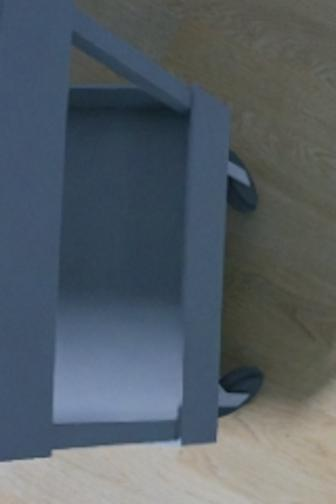

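Request:
move:
  blocking: false
  r1: {"base": {"translate_m": 0.2, "strafe_m": 0.06}, "joints": {"arm_m": 0.27, "wrist_roll_rad": 1.06}, "contact_limits": {"translate_m": 0.3}}
  cameras: []

Request:
wait:
  seconds: 5
  cameras: ["r1_head_camera", "r1_wrist_camera"]

Scene clock: 944.93 s.
move: r1 moving
r1.base_odometry: x=-3.010 y=-0.600 heading=-2.403
r1.turned_by_wheels: +0.000
r1.turned_by_imu: +0.000
r1.base_tilt: forward=-1.6 right=+1.2
r1.lidar_m: 0.66 0.68 2.54 2.41 1.02 0.92 1.71 1.70 2.32 2.28 2.36 3.11
r1.base_status: translate_m moving; strafe_m moving
r1.joint_positions: lift_m=+1.120 arm_m=+0.051 wrist_yaw_rad=+0.002 wrist_pitch_rad=+1.568 wrist_roll_rad=+1.058 gripper_m=+0.090
r1.joint_status: arm_m moving; wrist_roll_rad moving
r1.measured_speeds: translate_m=+0.121 strafe_m=+0.037 rotate_rad=+0.001 lift_m=+0.000 arm_m=+0.195 wrist_yaw_rad=+0.000 wrist_pitch_rad=+0.000 wrist_roll_rad=+0.000
r1.motor_effort: lift_m=+24(24) arm_m=+5(7) wheel_0=+4(6) wheel_1=+9(9) wheel_2=-10(10)
r1.servo_current: wrist_yaw_rad=52(52) wrist_pitch_rad=46(52) wrist_roll_rad=46(78) gripper_m=39(46)
r1.contact_limits: translate_m 0.3
r1.hand_pose: x=+0.2226 y=-0.0874 z=+1.0094 quat_wxyz=(+0.612, +0.357, +0.610, -0.356) (m; r1's base frame)
r1.wrist_depth_mm: 831 1255 1229 1255 1229 1255 1229 / 707 1229 1229 1229 1255 1229 1229 / 741 1229 1229 1229 1229 1255 1255 / 750 1229 1255 1255 1255 1255 1281 / 1255 1229 1255 1025 1025 1229 1255 / 1229 1255 212 1025 195 1255 1255 / 1229 1255 1229 1042 1255 1229 -
r2.base_odometry: x=-3.653 y=+0.073 heading=-2.006
r2.turned_by_wheels: +0.000
r2.turned_by_imu: +0.000
r2.base_tilt: forward=-0.7 right=+0.0
r2.lidar_m: 0.45 0.39 1.02 1.07 1.81 2.32 1.50 1.33 1.35 1.09 0.93 0.84
r2.base_status: not commanded
r2.joint_positions: lift_m=+0.750 arm_m=+0.000 wrist_yaw_rad=+0.782 wrist_pitch_rad=+0.001 wrist_roll_rad=+0.000 gripper_m=-0.019
r2.joint_status: not commanded
r2.measured_speeds: translate_m=+0.000 strafe_m=+0.000 rotate_rad=+0.000 lift_m=+0.000 arm_m=+0.000 wrist_yaw_rad=+0.000 wrist_pitch_rad=+0.000 wrist_roll_rad=+0.000
r2.motor_effort: lift_m=+21(21) arm_m=-4(4) wheel_0=+10(10) wheel_1=-4(4) wheel_2=+10(11)
r2.servo_current: wrist_yaw_rad=59(65) wrist_pitch_rad=39(46) wrist_roll_rad=26(52) gripper_m=85(91)
r2.contact_limits: translate_m 0.8
r2.hand_pose: x=+0.4371 y=+0.1413 z=+0.9277 quat_wxyz=(+0.924, +0.000, +0.000, +0.381) (m; r2's base frame)
r2.wrist_depth_mm: 960 - - 181 - - - / - - - 181 - - - / - - - 182 - - - / - - - 182 - - - / - - - - - - - / - - 185 184 175 - - / - 144 - 112 - - -
pictures: none
No camera images: "cameras" was empty.

Scene clock: 946.50 s.
earlier move: r1 done
r1.base_odometry: x=-3.100 y=-0.751 heading=-2.403
r1.turned_by_wheels: +0.000
r1.turned_by_imu: +0.000
r1.base_tilt: forward=-1.6 right=+1.3
r1.lidar_m: 0.45 0.45 2.50 2.38 1.12 1.06 1.66 1.84 2.47 2.34 2.40 0.64
r1.base_status: done
r1.joint_positions: lift_m=+1.120 arm_m=+0.270 wrist_yaw_rad=+0.002 wrist_pitch_rad=+1.568 wrist_roll_rad=+1.058 gripper_m=+0.090
r1.joint_status: all done
r1.measured_speeds: translate_m=+0.000 strafe_m=+0.000 rotate_rad=+0.000 lift_m=+0.000 arm_m=+0.000 wrist_yaw_rad=+0.000 wrist_pitch_rad=+0.000 wrist_roll_rad=+0.000
r1.motor_effort: lift_m=+24(24) arm_m=+4(7) wheel_0=+5(7) wheel_1=+1(9) wheel_2=+0(10)
r1.servo_current: wrist_yaw_rad=46(59) wrist_pitch_rad=39(52) wrist_roll_rad=52(78) gripper_m=39(46)
r1.contact_limits: translate_m 0.3
r1.hand_pose: x=+0.4418 y=-0.0874 z=+1.0094 quat_wxyz=(+0.612, +0.357, +0.610, -0.356) (m; r1's base frame)
r1.wrist_depth_mm: 439 436 1255 1229 1255 1255 1229 / 373 439 647 1229 1229 1229 1255 / 389 439 759 1255 1229 1255 1229 / 410 439 691 1255 1229 1229 1255 / 439 439 691 1229 1255 1229 1229 / 439 439 201 1255 196 1229 1255 / 439 439 455 1255 1008 1025 -
r2.base_odometry: x=-3.653 y=+0.073 heading=-2.006
r2.turned_by_wheels: +0.000
r2.turned_by_imu: +0.000
r2.base_tilt: forward=-0.7 right=+0.1
r2.lidar_m: 0.40 0.38 1.11 1.07 1.82 2.28 1.48 1.35 1.36 1.08 0.95 0.86
r2.base_status: not commanded
r2.joint_positions: lift_m=+0.750 arm_m=+0.000 wrist_yaw_rad=+0.782 wrist_pitch_rad=+0.001 wrist_roll_rad=+0.000 gripper_m=-0.019
r2.joint_status: not commanded
r2.measured_speeds: translate_m=+0.000 strafe_m=+0.000 rotate_rad=+0.000 lift_m=+0.000 arm_m=+0.000 wrist_yaw_rad=+0.000 wrist_pitch_rad=+0.000 wrist_roll_rad=+0.000
r2.motor_effort: lift_m=+21(21) arm_m=-4(4) wheel_0=+10(11) wheel_1=-4(4) wheel_2=+10(11)
r2.servo_current: wrist_yaw_rad=59(65) wrist_pitch_rad=46(46) wrist_roll_rad=39(59) gripper_m=91(98)
r2.contact_limits: translate_m 0.8
r2.hand_pose: x=+0.4371 y=+0.1413 z=+0.9277 quat_wxyz=(+0.924, +0.000, +0.000, +0.381) (m; r2's base frame)
r2.wrist_depth_mm: 1008 - - 180 - - - / - - - 181 - - - / - - - 183 - - - / - - - 183 - - - / - - - - - - - / - - 186 185 175 - - / - 1983 - 112 - - -
wait: 1.57 of 5 s (r1 has come to rest)
pictures: r1_head_camera, r1_wrist_camera
Images, in order (width x height): r1_head_camera 420x560, r1_wrist_camera 616x392.

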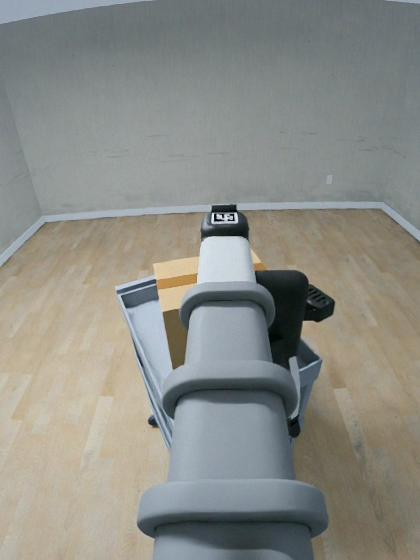

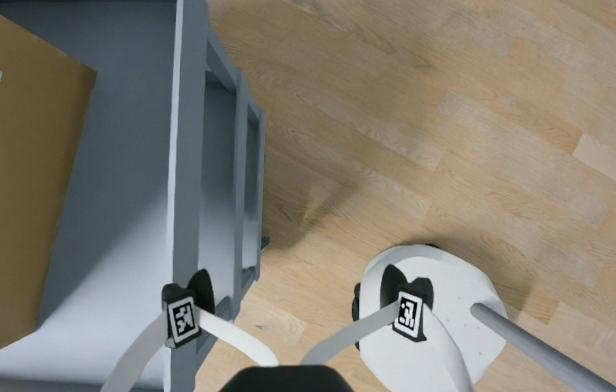

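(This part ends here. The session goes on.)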